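# Open the kettle lid by pressing its handle button

## Task

Push down the button on top of the kettle's handle until the lid pops open, without tipping the kettle. At the end no gripper may touch the kettle and the button must have returned to its raised position. The tumbler, the pink cup, the carton, the white mug and the steel pot must all still be upright.

## Robot and tools

Robot: two arms, left_arm and right_arm, each with a two-finger gripper and a wrist camera. Calibrated root positions in the scene frame: left_arm (-0.021, +0.327, 0) m, quat_wxyz (+1.000, 0, 0, -0.021); right_arm (-0.009, -0.282, 0) m, quat_wxyz (+1.000, 0, 0, -0.002).

Frame: all hand poses, targets and velocities use the scene frame. Its origin sits at table-top height, halfway between the two nominal bases. +z points up, +x points out over the table, and left_arm is on the +y side. Image left and right do not match arm names. The fingers point along the gripper's own +z axis and separate along its y axis. end_effector_position is the point between the finger pads, about 1 cm short of the tips. Reported poses may be off by a few cm, more at long reach.

Row format (used by every motion tool): 16 plain numbers covering both arms, even if only one moves. First left_arm: x, y, z (metres), qw, qx, qy, qz (orientation quaternion, w first), opening. Then the same eight for right_arm. Position and quaternion are absolute targets in the scene frame, not offsets. Opening runs from -1 (closed) to +1 (fully open, 0.094 m). To keep an arm still, resend the exact pose from the last result taken before it stopped, with its intended opening; to keep an orientation, repeat the same quaternion rather than copying a drifted reading. A 0 opening is a real command, so resend the current opening to leave a gripper alone.

execute_actions(actions, cameras): actions is a list of actions; each action is a list of 1 to 15 rows, one row per control step of 1/30 s. A short action repeats its final row until 15 steps pass. Each step, the controller clips a target to within 100 mm and 20 degrees of the measured pose, so one action may fall short; the Hand target line shows where the arm is actually heading, and you send the remainder next time. An action is rejected for both arms if any target lies over 0.6 m from that gripper's start position along any of the gripper's axes. An empty actions list returns the full state. cameras lists camera names (cam_high, cam_low, cam_left_wrist, cam_right_wrist); omitted, null or ["all"] gives all, [] gives none.

move(target, speed, blend, opening_speed, blocking, cameras): drives each gripper in a straight line from its Hand target to the row's pose. target is one 16-number row or a list of up to 15 rows, with no 0.6 m limit. speed is metres per second, 0.002 to 0.5 (default 0.25), one value or one per target; turning is capped at twice that in rad/s. blend (metres, per target or single) rounds corners in a list; 0 stops at each. opening_speed (per second on the -1..+1 scale, at least 0.2) ramps the fingers. blocking=false returns after about 0.5 s while motion continues; a new move replaces it. Paths ignore obstacles and the other arm. Faster moves lag more and strike harder; aiming beyond a contact presses harder. The move: line reports the ending (done, off_target, moving, held, fault) and limits (paced = command clipped, held = steps withheld). Within 10 mm and 2 degrees counts as done; done does not prove contact or its absence.

wait(seconds): 0 to 10 s, arms hold their last command; a running move keeps going. stop(): brakes the running move. zoom_image(camera, region): region [x0, y0, x1, y1] in pixels of that camera's last image, origin top-left, at most 504 by 504. read_manual(section): licence texts only. finished_scene(scene): the current scene's number; ends the scene irreversibly.

Results: each arm's end_effector_position and end_effector_quat_wxyz, Joint positions (last value is finger opening in metres), joint torques (include gravity; joints 1 to 3 wrap sign past 28 N m), grip_measured (opening on the -1..+1 scale, may read up to about 1.6 mm wide), grip_effort_nm (gripper motor effort, negative closing, not a pad force), Hand target when an arm is off its command, Tool commands, step readings of position for execute_actions calls, and MOTOR HOT or OVER-TEMPERATURE FAULT lines. Quiet values are left out.

Cautions: friction can leave a gripper a centimetre or more from its command without contact. Do not route a gripper near its own base; go around it, or the shoulder posture may flip. Keep arms and grippers apart; the clearance check does not guard gripper against gripper. Approach the button slowly, press only a little past contact, then lift clear so the button can spring back. Avoid knocking over the kettle or the other items, dropping anything, hard hits, long stretched poses or pushing at unreachable targets (motor heating, fault at 90 °C), and anything leaving the table. Occasional outside nudges to objects can occur.

Each tool is called as a command line: name --argument value for each argument, lists and objects as JSON in quotes; but a table of rows of numbers goes row by row, as --pt "numbers of a row", without its own name.

## Session

execute_actions --actions '[]'

Scene clock: 0.00 s.
left_arm: end_effector_position=(+0.1295, +0.2011, +0.1659) grip_measured=+1.000 grip_effort_nm=n/a end_effector_quat_wxyz=(+0.507, +0.542, +0.636, -0.210) | right_arm: end_effector_position=(+0.1812, -0.1439, +0.1820) grip_measured=+1.000 grip_effort_nm=n/a end_effector_quat_wxyz=(+0.297, +0.147, +0.941, -0.074)
Joint positions: left_arm=[0.28 0.562 0.48 -1 1.103 1.346 0.094] | right_arm=[1.081 1.29 1.148 -1.362 0.618 1.366 0.094]
Joint velocities: within noise
Joint torques (N m): no reading
Motor temperatures (°C): left_arm=[26 34 28 28 27 26 25] | right_arm=[25 31 29 29 29 26 25]
Heat: left arm: 34 °C; right arm: 31 °C.
Hand target: left_arm +0.1268, +0.1995, +0.1677; +0.507, +0.540, +0.636, -0.218 | right_arm +0.1835, -0.1447, +0.1878; +0.306, +0.149, +0.938, -0.071
Tool commands: left_gripper/opening=+1.0 right_gripper/opening=+1.0

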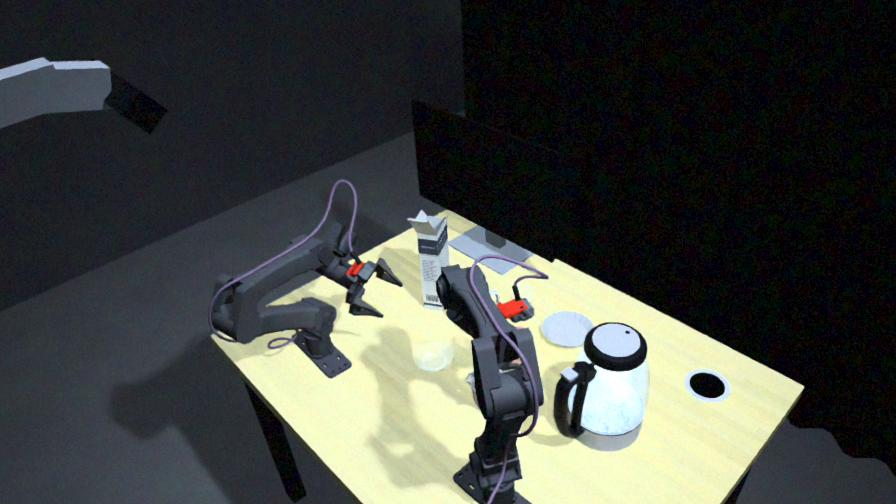

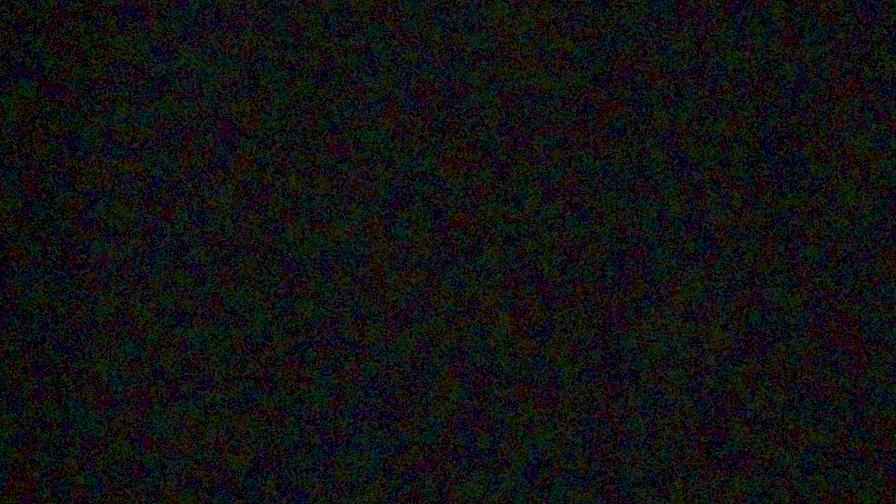

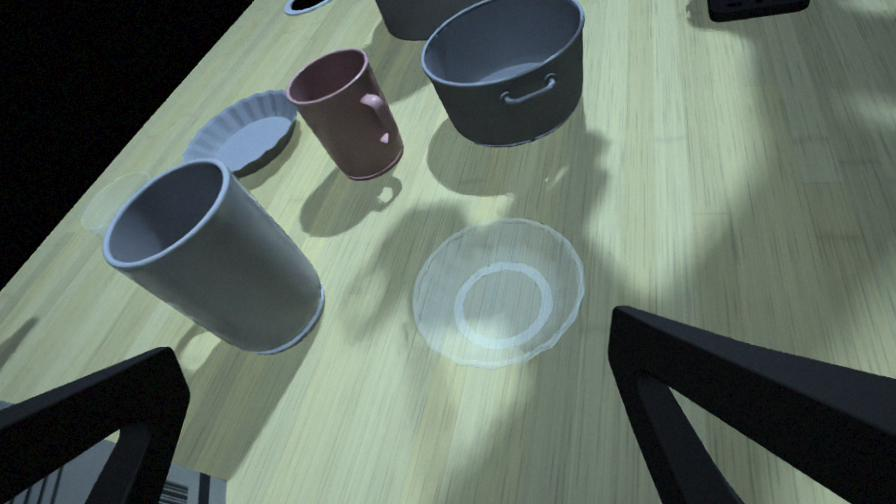

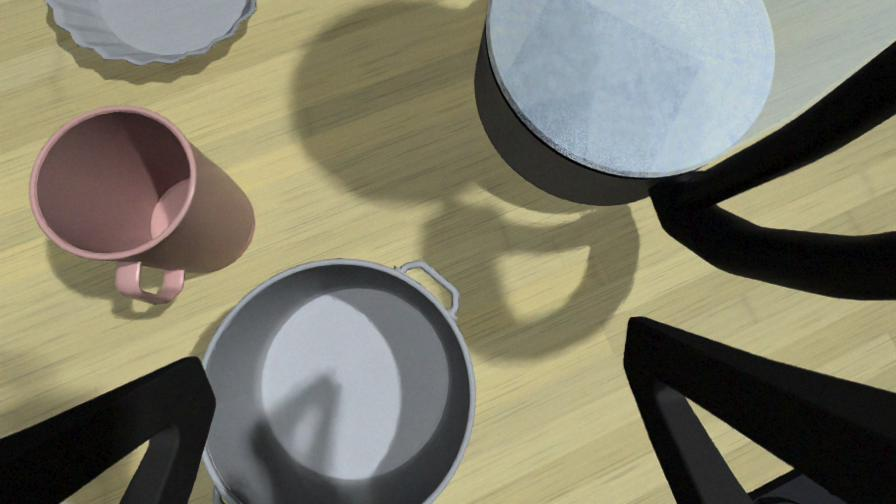

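move --pt "0.1295 0.2011 0.1659 0.507 0.542 0.636 -0.21 1 0.18 -0.15 0.28 0.297 0.147 0.941 -0.074 1" --pt "0.1295 0.2011 0.1659 0.507 0.542 0.636 -0.21 1 0.165 -0.225 0.3 0.259 0 0.966 0 -1" --blend 0.02 --cameras '["cam_high","cam_right_wrist"]'

Scene clock: 22.93 s.
left_arm: end_effector_position=(+0.1298, +0.2015, +0.1654) grip_measured=+1.000 grip_effort_nm=-0.007 end_effector_quat_wxyz=(+0.506, +0.543, +0.637, -0.209) | right_arm: end_effector_position=(+0.1649, -0.2239, +0.2898) grip_measured=-0.997 grip_effort_nm=-0.178 end_effector_quat_wxyz=(+0.265, -0.004, +0.964, +0.011)
Joint positions: left_arm=[0.28 0.562 0.48 -1 1.099 1.346 0.094] | right_arm=[0.572 0.997 1.471 -1.569 0.259 0.498 0]
Joint torques (N m): left_arm=[-0.2 1.18 5.68 1.13 0.54 0.04] | right_arm=[-0.5 -0.95 8.1 1.14 0.13 -0.06]
Hand target: left_arm +0.1295, +0.2011, +0.1658; +0.507, +0.542, +0.636, -0.210 | right_arm +0.1652, -0.2252, +0.2994; +0.278, -0.004, +0.960, +0.016
Off the commanded pose: left_arm 0.001 m, 0 deg | right_arm 0.010 m, 1 deg.
joint sent to its limit (right arm) — joint 4 (wrist pitch), lower limit. The joint targets are off in orientation, not in position.
move: done
Images, in order: cam_high, cam_right_wrist.

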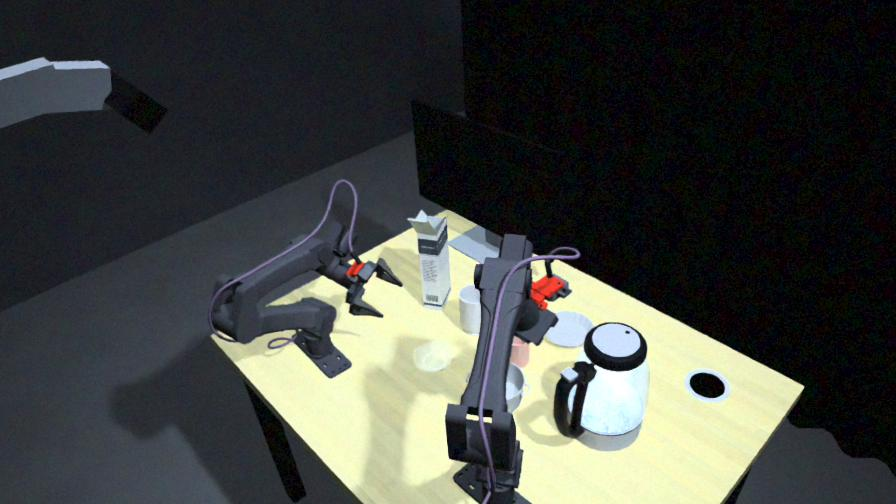

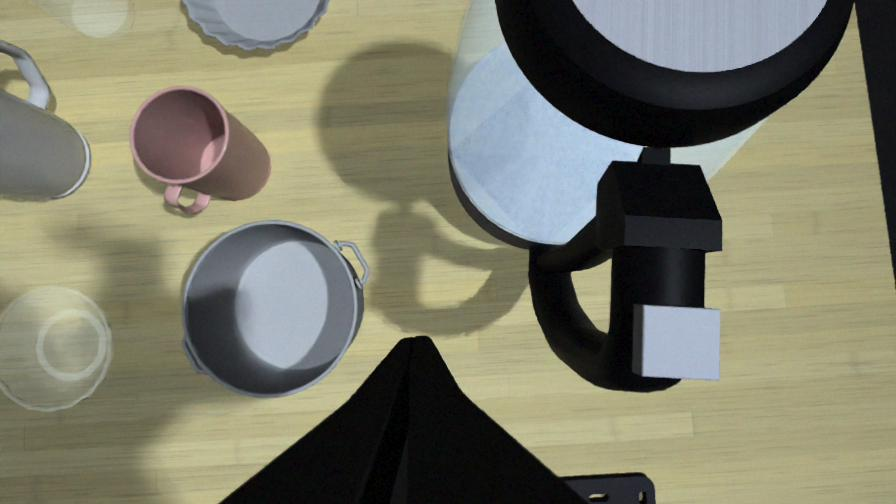

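move --target '[0.1295,0.2011,0.1659,0.507,0.542,0.636,-0.21,1,0.148,-0.3035,0.29,0.259,0,0.966,0,-1]' --cameras '["cam_right_wrist"]'

Scene clock: 36.03 s.
left_arm: end_effector_position=(+0.1298, +0.2015, +0.1654) grip_measured=+1.000 grip_effort_nm=-0.007 end_effector_quat_wxyz=(+0.506, +0.543, +0.637, -0.209) | right_arm: end_effector_position=(+0.1501, -0.3047, +0.2925) grip_measured=-0.997 grip_effort_nm=-0.173 end_effector_quat_wxyz=(+0.278, +0.006, +0.961, -0.012)
Joint positions: left_arm=[0.28 0.562 0.48 -0.999 1.099 1.346 0.094] | right_arm=[-0.278 0.887 1.441 -1.573 -0.123 -0.233 0]
Joint torques (N m): left_arm=[-0.02 1.47 5.89 1.11 0.57 0.02] | right_arm=[-0.51 -0.09 4.36 1.33 -0.19 -0.06]
Hand target: left_arm +0.1295, +0.2011, +0.1659; +0.507, +0.542, +0.636, -0.210 | right_arm +0.1485, -0.3034, +0.2895; +0.276, +0.003, +0.961, -0.009
Off the commanded pose: left_arm 0.001 m, 0 deg | right_arm 0.003 m, 3 deg.
joint read past its limit (right arm) — joint 4 (wrist pitch), lower limit.
joint sent to its limit (right arm) — joint 4 (wrist pitch), lower limit. The joint targets still meet the commanded pose.
move: off_target (right_arm)
Images, in order: cam_right_wrist.

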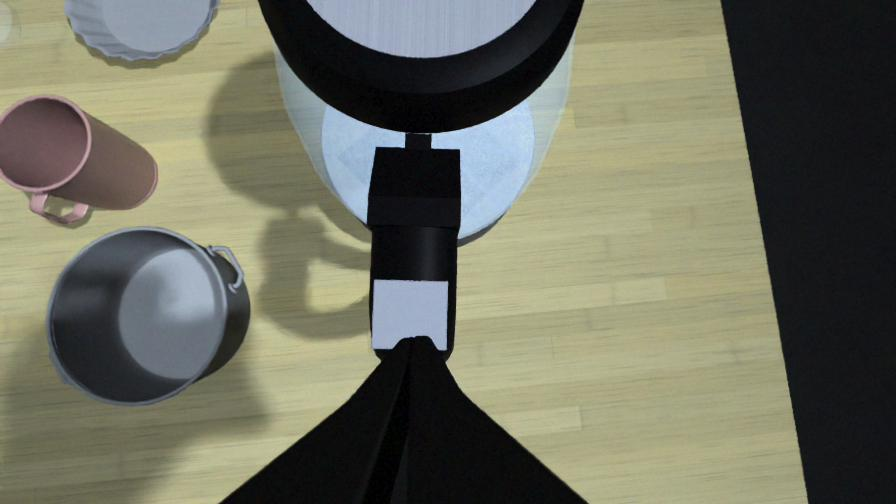

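move --pt "0.1295 0.2011 0.1659 0.507 0.542 0.636 -0.21 1 0.146 -0.302 0.258 0.259 0 0.966 0 -1" --pt "0.1295 0.2011 0.1659 0.507 0.542 0.636 -0.21 1 0.140 -0.302 0.21 0.259 0 0.966 0 -1" --speed '[0.12,0.04]' --cameras '["cam_right_wrist"]'

Scene clock: 41.70 s.
left_arm: end_effector_position=(+0.1299, +0.2015, +0.1654) grip_measured=+1.000 grip_effort_nm=-0.002 end_effector_quat_wxyz=(+0.506, +0.543, +0.637, -0.208) | right_arm: end_effector_position=(+0.1395, -0.3023, +0.2271) grip_measured=-0.997 grip_effort_nm=-0.178 end_effector_quat_wxyz=(+0.281, +0.002, +0.960, -0.008)
Joint positions: left_arm=[0.28 0.562 0.48 -0.999 1.099 1.346 0.094] | right_arm=[-0.323 0.69 1.089 -1.42 -0.157 -0.278 0]
Joint torques (N m): left_arm=[0.05 1.43 5.94 1.12 0.56 -0.03] | right_arm=[-0.44 2.56 2.29 1.43 -0.18 -0.05]
Hand target: left_arm +0.1295, +0.2011, +0.1659; +0.507, +0.542, +0.636, -0.210 | right_arm +0.1392, -0.3018, +0.2105; +0.259, +0.000, +0.966, +0.000
Off the commanded pose: left_arm 0.001 m, 0 deg | right_arm 0.017 m, 3 deg.
move: off_target (right_arm)
Images, in order: cam_right_wrist.

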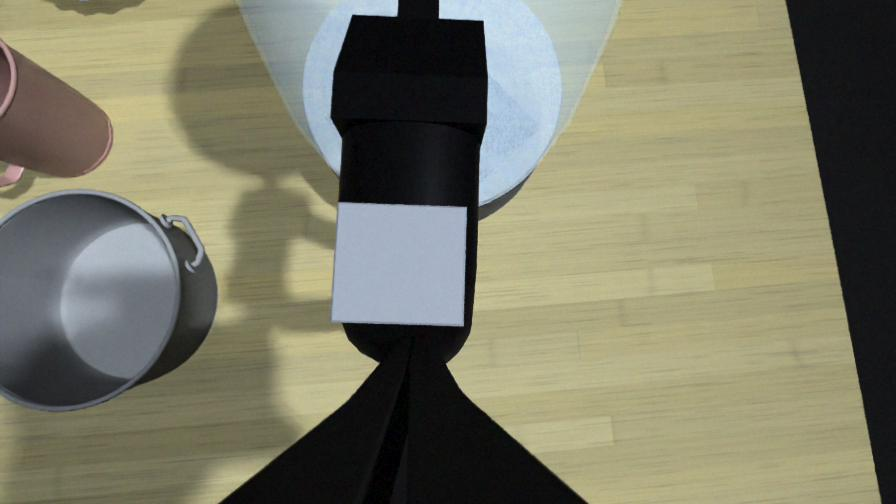

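move --pt "0.1295 0.2011 0.1659 0.507 0.542 0.636 -0.21 1 0.138 -0.3035 0.266 0.259 0 0.966 0 -1" --pt "0.1295 0.2011 0.1659 0.507 0.542 0.636 -0.21 1 0.153 -0.3035 0.26 0.259 0 0.966 0 -1" --pt "0.1295 0.2011 0.1659 0.507 0.542 0.636 -0.21 1 0.146 -0.3035 0.208 0.259 0 0.966 0 -1" --speed '[0.08,0.08,0.04]' --cameras '["cam_right_wrist"]'

Scene clock: 51.07 s.
left_arm: end_effector_position=(+0.1299, +0.2015, +0.1654) grip_measured=+1.000 grip_effort_nm=-0.002 end_effector_quat_wxyz=(+0.506, +0.543, +0.637, -0.208) | right_arm: end_effector_position=(+0.1490, -0.3036, +0.2421) grip_measured=-0.997 grip_effort_nm=-0.178 end_effector_quat_wxyz=(+0.314, -0.003, +0.949, -0.016)
Joint positions: left_arm=[0.28 0.562 0.48 -0.999 1.099 1.346 0.094] | right_arm=[-0.317 0.686 1.114 -1.377 -0.162 -0.275 0]
Joint torques (N m): left_arm=[0.09 1.43 5.79 1.09 0.53 0.03] | right_arm=[-0.4 4.53 0.29 1.25 -0.09 -0.03]
Hand target: left_arm +0.1295, +0.2011, +0.1659; +0.507, +0.542, +0.636, -0.210 | right_arm +0.1438, -0.3028, +0.2101; +0.259, +0.000, +0.966, +0.000
Off the commanded pose: left_arm 0.001 m, 0 deg | right_arm 0.034 m, 7 deg.
move: off_target (right_arm)
Images, in order: cam_right_wrist.

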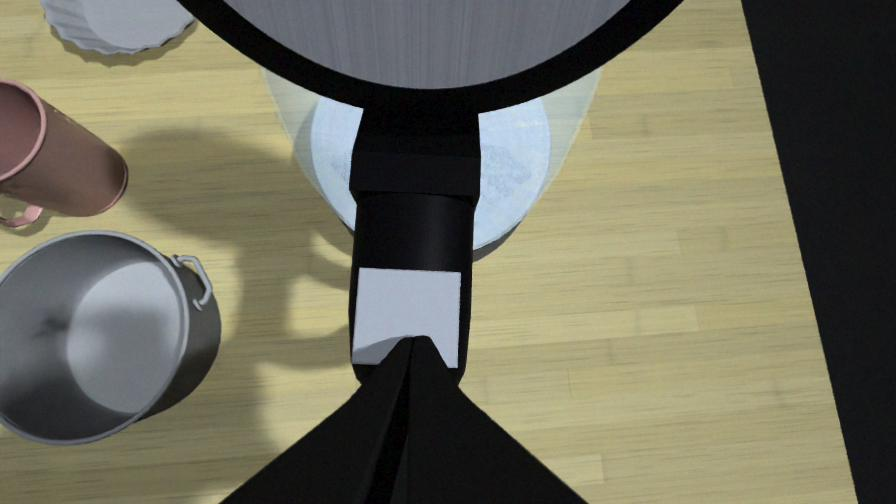

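Open.

move --pt "0.1295 0.2011 0.1659 0.507 0.542 0.636 -0.21 1 0.144 -0.3035 0.255 0.259 0 0.966 0 -1" --pt "0.1295 0.2011 0.1659 0.507 0.542 0.636 -0.21 1 0.14 -0.3035 0.28 0.259 0 0.966 0 -1" --speed '[0.06,0.12]' --cameras '["cam_right_wrist","cam_high"]'

Scene clock: 55.77 s.
left_arm: end_effector_position=(+0.1299, +0.2015, +0.1654) grip_measured=+1.000 grip_effort_nm=-0.002 end_effector_quat_wxyz=(+0.506, +0.543, +0.637, -0.208) | right_arm: end_effector_position=(+0.1411, -0.3037, +0.2703) grip_measured=-0.997 grip_effort_nm=-0.173 end_effector_quat_wxyz=(+0.259, +0.005, +0.966, -0.004)
Joint positions: left_arm=[0.28 0.562 0.48 -0.999 1.099 1.346 0.094] | right_arm=[-0.324 0.843 1.344 -1.568 -0.153 -0.279 0]
Joint torques (N m): left_arm=[-0.21 1.42 5.98 1.12 0.58 0.05] | right_arm=[0.49 0.42 7.88 1.2 -0.07 0.08]
Hand target: left_arm +0.1295, +0.2011, +0.1659; +0.507, +0.542, +0.636, -0.210 | right_arm +0.1404, -0.3033, +0.2793; +0.273, +0.002, +0.962, -0.009
Off the commanded pose: left_arm 0.001 m, 0 deg | right_arm 0.010 m, 1 deg.
joint sent to its limit (right arm) — joint 4 (wrist pitch), lower limit. The joint targets still meet the commanded pose.
move: done
Images, in order: cam_high, cam_right_wrist.

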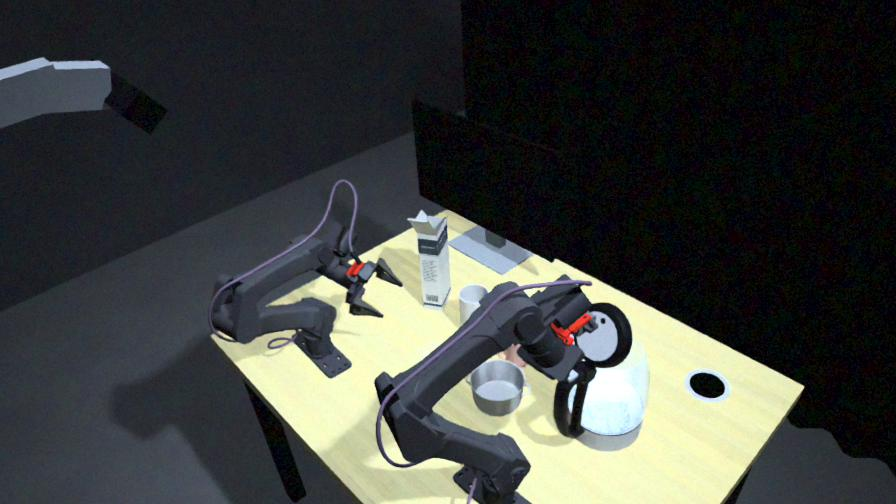

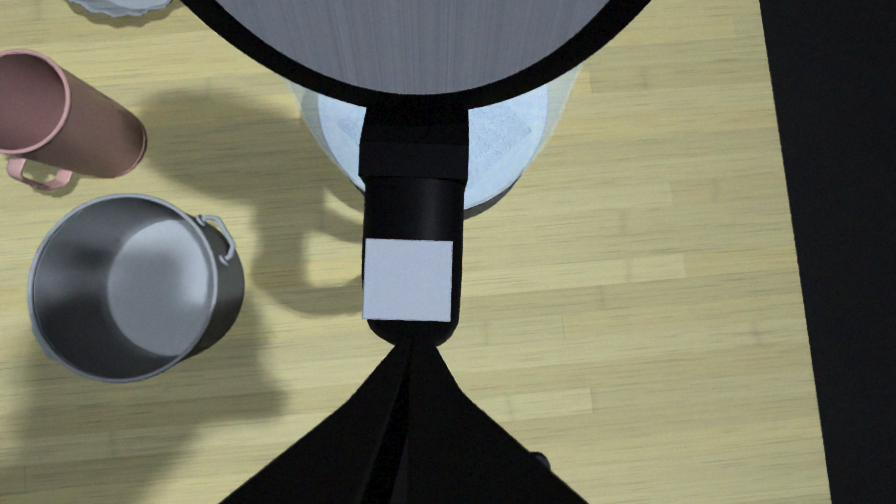

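finished_scene --scene 2

The scene is finished: the task was done.


## Next scene

The same job, from a new start.

execute_actions --actions '[]'

Scene clock: 0.00 s.
left_arm: end_effector_position=(+0.3372, +0.0565, +0.3486) grip_measured=+1.000 grip_effort_nm=n/a end_effector_quat_wxyz=(+0.420, +0.620, +0.649, -0.135) | right_arm: end_effector_position=(+0.0831, -0.0894, +0.3602) grip_measured=+1.000 grip_effort_nm=n/a end_effector_quat_wxyz=(-0.403, +0.694, -0.588, -0.105)
Joint positions: left_arm=[-0.429 1.705 1.984 -1.032 0.467 0.849 0.094] | right_arm=[1.113 0.931 1.557 -1.338 -0.01 -0.621 0.094]
Joint velocities: within noise
Joint torques (N m): no reading
Motor temperatures (°C): left_arm=[26 32 26 26 27 26 25] | right_arm=[25 29 28 28 28 26 25]
Heat: left arm: 32 °C; right arm: 29 °C.
Hand target: left_arm +0.3339, +0.0570, +0.3478; +0.415, +0.620, +0.651, -0.141 | right_arm +0.0824, -0.0899, +0.3653; -0.411, +0.690, -0.586, -0.109
Tool commands: left_gripper/opening=+1.0 right_gripper/opening=+1.0

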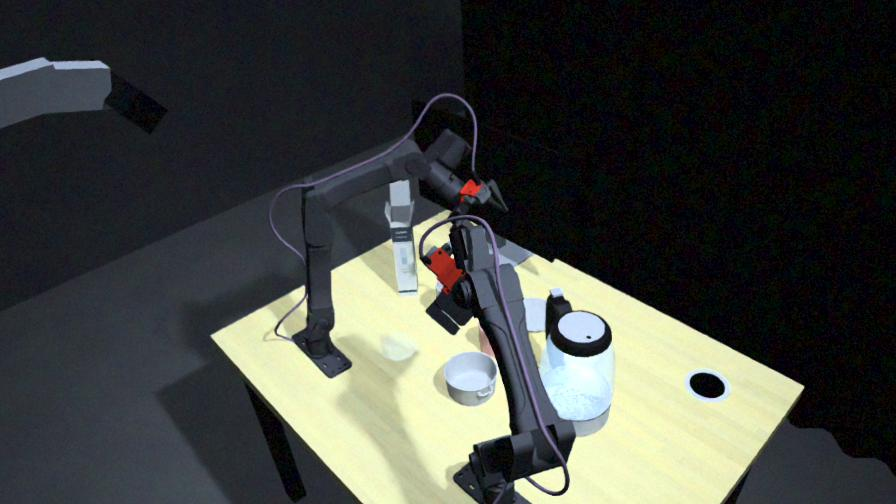

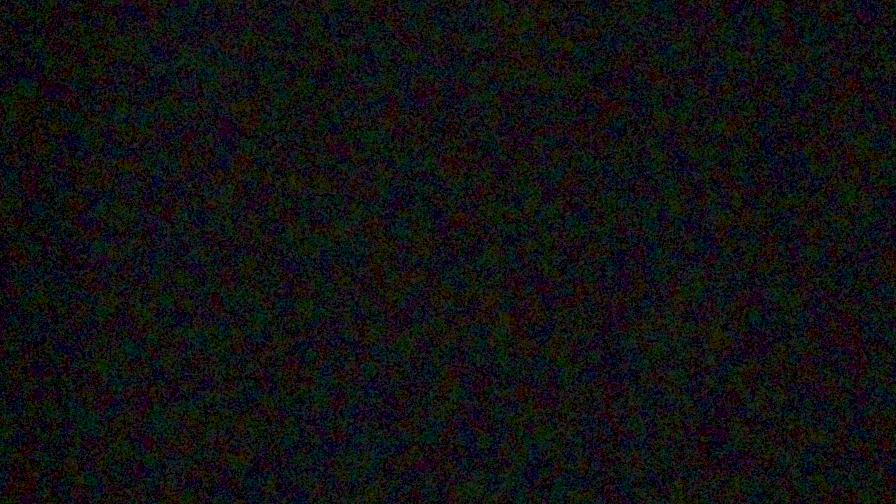

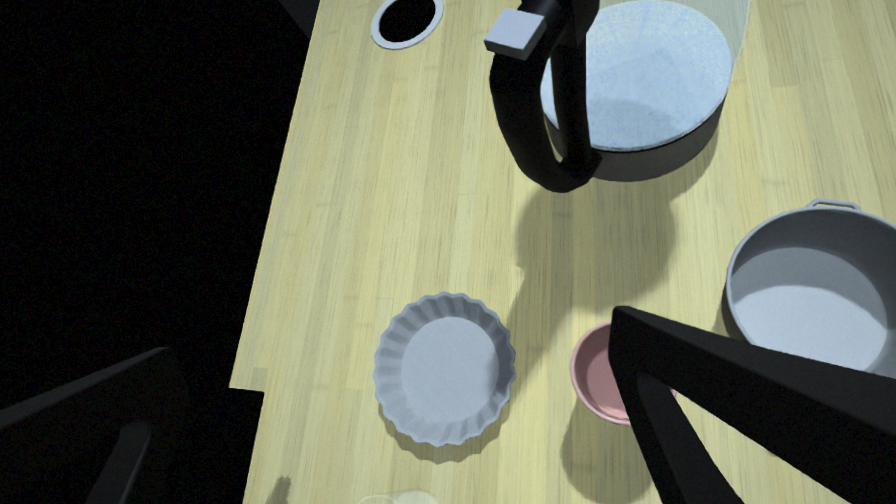

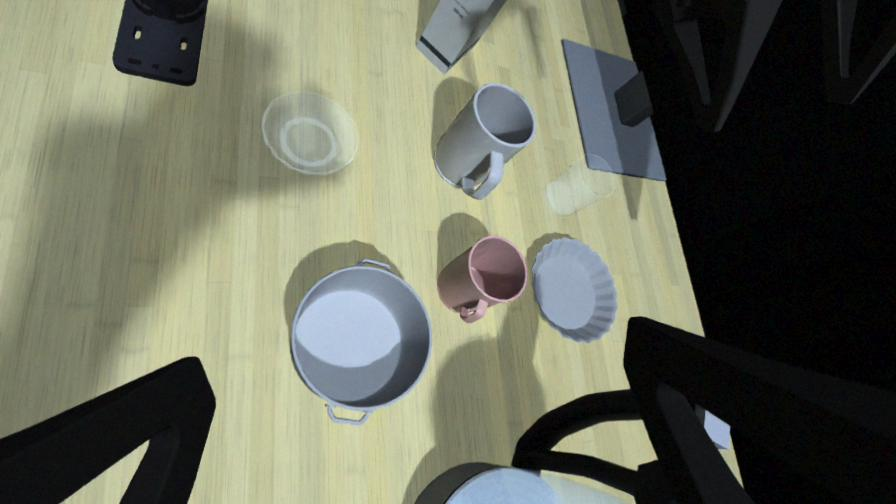

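move --target '[0.315,-0.09,0.32,0.375,0.418,0.804,-0.195,-1,0.0831,-0.0894,0.3602,-0.403,0.694,-0.588,-0.105,1]' --cameras '["cam_high","cam_left_wrist"]'

Scene clock: 25.27 s.
left_arm: end_effector_position=(+0.3114, -0.0868, +0.3362) grip_measured=-0.994 grip_effort_nm=-0.339 end_effector_quat_wxyz=(+0.394, +0.418, +0.793, -0.204) | right_arm: end_effector_position=(+0.0831, -0.0894, +0.3602) grip_measured=+1.000 grip_effort_nm=-0.042 end_effector_quat_wxyz=(-0.403, +0.694, -0.588, -0.105)
Joint positions: left_arm=[-0.831 1.928 2.189 -0.913 0.071 0.062 0] | right_arm=[1.113 0.931 1.557 -1.338 -0.01 -0.621 0.094]
Joint torques (N m): left_arm=[-0.18 -6.78 7.5 1.72 -0.03 -0.07] | right_arm=[0.18 0.43 5.56 1.66 0.01 0.07]
Motor temperatures (°C): left_arm=[26 37 29 31 27 26 25] | right_arm=[25 29 29 30 28 26 25]
Heat: left arm: 37 °C; right arm: 30 °C.
Hand target: left_arm +0.3146, -0.0897, +0.3201; +0.376, +0.418, +0.804, -0.195 | right_arm +0.0832, -0.0894, +0.3601; -0.403, +0.694, -0.588, -0.105
Off the commanded pose: left_arm 0.017 m, 3 deg | right_arm 0.000 m, 0 deg.
move: off_target (left_arm)
Images, in order: cam_high, cam_left_wrist.

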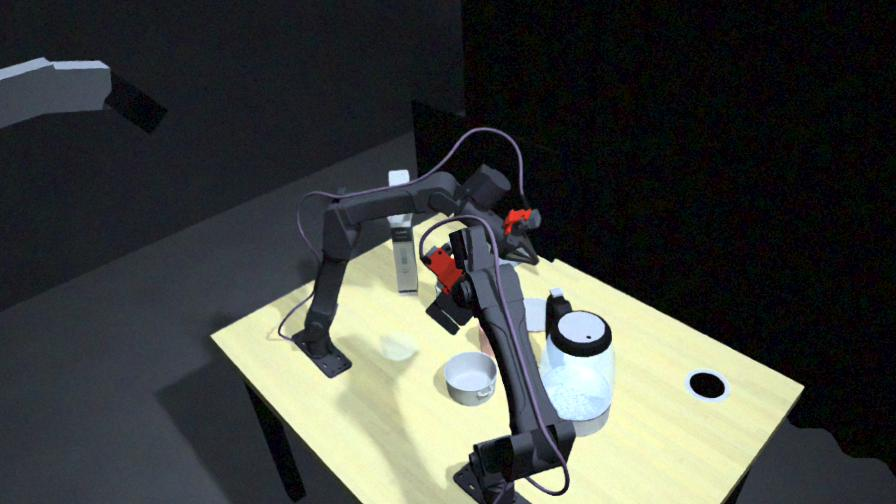

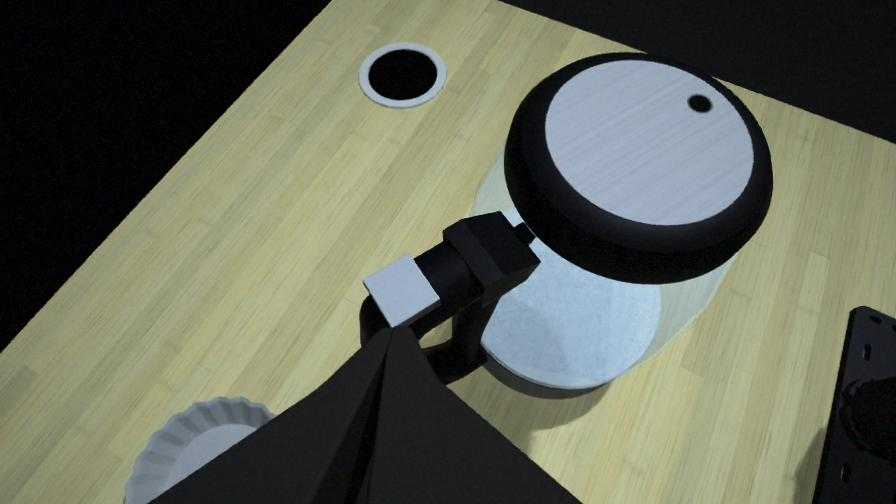

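move --target '[0.348,-0.121,0.275,0.375,0.418,0.804,-0.195,-1,0.0831,-0.0894,0.3602,-0.403,0.694,-0.588,-0.105,1]' --cameras '["cam_left_wrist"]'

Scene clock: 37.30 s.
left_arm: end_effector_position=(+0.3401, -0.1185, +0.2826) grip_measured=-0.994 grip_effort_nm=-0.335 end_effector_quat_wxyz=(+0.378, +0.420, +0.801, -0.197) | right_arm: end_effector_position=(+0.0831, -0.0894, +0.3602) grip_measured=+1.000 grip_effort_nm=-0.046 end_effector_quat_wxyz=(-0.403, +0.694, -0.588, -0.105)
Joint positions: left_arm=[-0.829 2.073 2.202 -0.82 0.071 0.062 0] | right_arm=[1.113 0.931 1.557 -1.338 -0.01 -0.621 0.094]
Joint torques (N m): left_arm=[0.64 -8.9 7.65 1.97 0.08 -0.05] | right_arm=[0.18 0.43 5.55 1.66 0.01 0.07]
Hand target: left_arm +0.3477, -0.1208, +0.2748; +0.375, +0.418, +0.804, -0.195 | right_arm +0.0832, -0.0894, +0.3601; -0.403, +0.694, -0.588, -0.105
Off the commanded pose: left_arm 0.011 m, 1 deg | right_arm 0.000 m, 0 deg.
move: off_target (left_arm)
Images, in order: cam_left_wrist.

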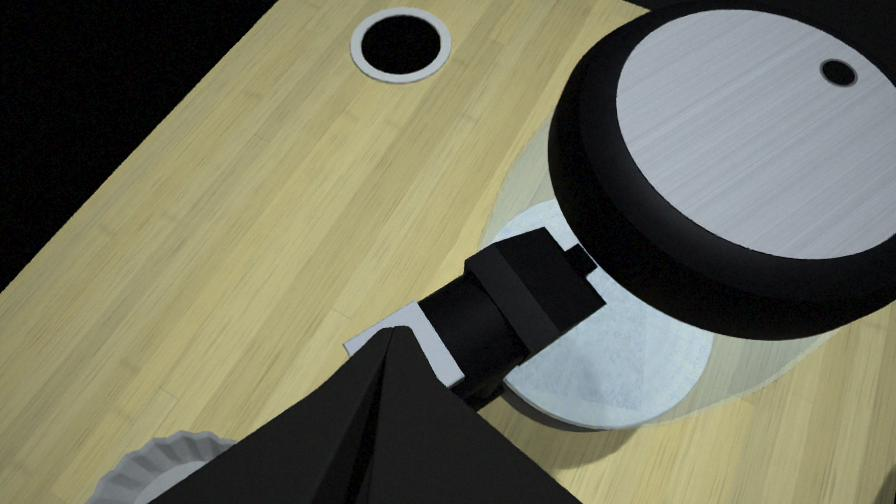

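move --pt "0.347 -0.118 0.264 0.375 0.418 0.804 -0.195 -1 0.0831 -0.0894 0.3602 -0.403 0.694 -0.588 -0.105 1" --pt "0.343 -0.114 0.228 0.375 0.418 0.804 -0.195 -1 0.0831 -0.0894 0.3602 -0.403 0.694 -0.588 -0.105 1" --speed '[0.06,0.04]' --cameras '["cam_left_wrist"]'

Scene clock: 53.37 s.
left_arm: end_effector_position=(+0.3488, -0.1298, +0.2613) grip_measured=-0.994 grip_effort_nm=-0.339 end_effector_quat_wxyz=(+0.421, +0.411, +0.779, -0.216) | right_arm: end_effector_position=(+0.0831, -0.0894, +0.3602) grip_measured=+1.000 grip_effort_nm=-0.046 end_effector_quat_wxyz=(-0.403, +0.694, -0.588, -0.105)
Joint positions: left_arm=[-0.829 2.01 1.933 -0.51 0.075 0.062 0] | right_arm=[1.113 0.931 1.557 -1.338 -0.01 -0.621 0.094]
Joint torques (N m): left_arm=[0.64 -10.81 4.04 1.25 0.08 0.04] | right_arm=[0.18 0.42 5.56 1.66 0 0.08]
Hand target: left_arm +0.3431, -0.1148, +0.2294; +0.375, +0.418, +0.804, -0.196 | right_arm +0.0832, -0.0894, +0.3601; -0.403, +0.694, -0.588, -0.105
Off the commanded pose: left_arm 0.037 m, 7 deg | right_arm 0.000 m, 0 deg.
move: off_target (left_arm)
Images, in order: cam_left_wrist.

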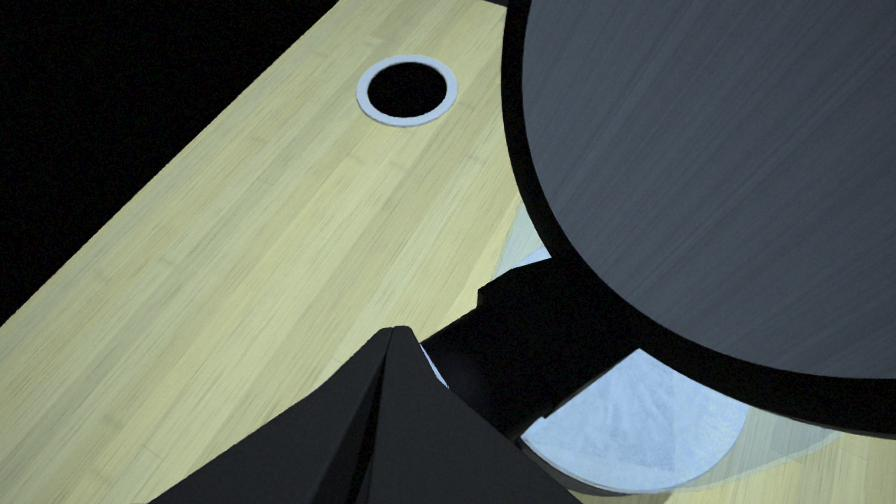

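Open. Retreat up and back.

move --pt "0.343 -0.118 0.275 0.375 0.418 0.804 -0.195 -1 0.0831 -0.0894 0.3602 -0.403 0.694 -0.588 -0.105 1" --pt "0.325 -0.09 0.305 0.375 0.418 0.804 -0.195 -1 0.0831 -0.0894 0.3602 -0.403 0.694 -0.588 -0.105 1" --speed '[0.06,0.12]' --cameras '["cam_left_wrist","cam_high"]'

Scene clock: 58.77 s.
left_arm: end_effector_position=(+0.3300, -0.1016, +0.2879) grip_measured=-0.994 grip_effort_nm=-0.339 end_effector_quat_wxyz=(+0.369, +0.419, +0.807, -0.193) | right_arm: end_effector_position=(+0.0831, -0.0894, +0.3602) grip_measured=+1.000 grip_effort_nm=-0.046 end_effector_quat_wxyz=(-0.403, +0.694, -0.588, -0.105)
Joint positions: left_arm=[-0.822 2.009 2.145 -0.851 0.075 0.062 0] | right_arm=[1.113 0.931 1.557 -1.338 -0.01 -0.621 0.094]
Joint torques (N m): left_arm=[0.53 -13.64 6.45 1.68 0.08 0.07] | right_arm=[0.18 0.43 5.55 1.66 0 0.07]
Hand target: left_arm +0.3253, -0.0905, +0.3046; +0.375, +0.418, +0.804, -0.195 | right_arm +0.0832, -0.0894, +0.3601; -0.403, +0.694, -0.588, -0.105
Off the commanded pose: left_arm 0.021 m, 1 deg | right_arm 0.000 m, 0 deg.
move: off_target (left_arm)
Images, in order: cam_high, cam_left_wrist.

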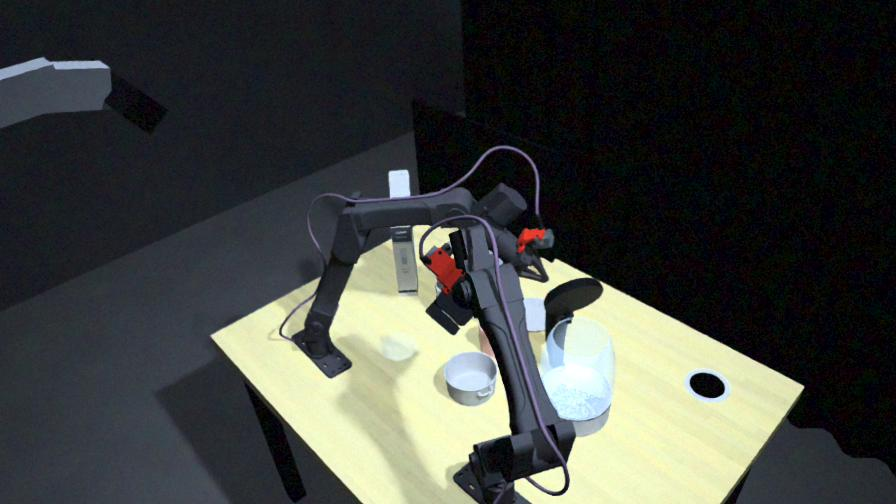

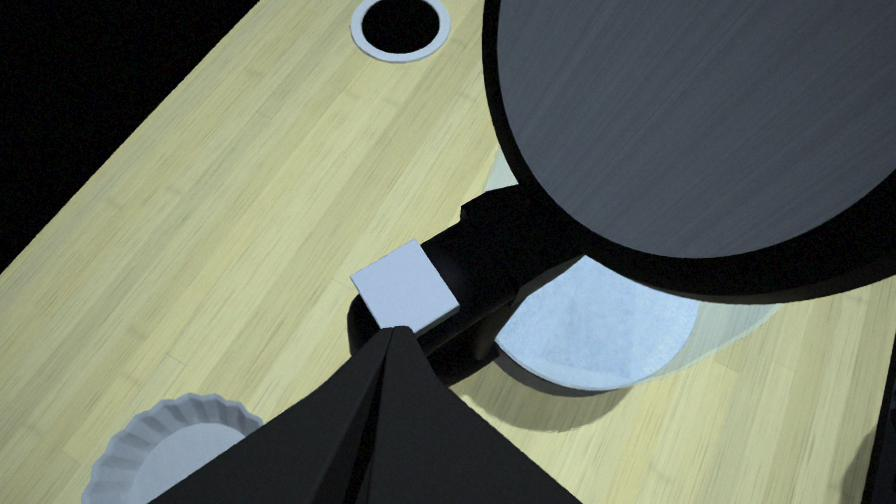

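finished_scene --scene 3

The scene is finished: the task was done.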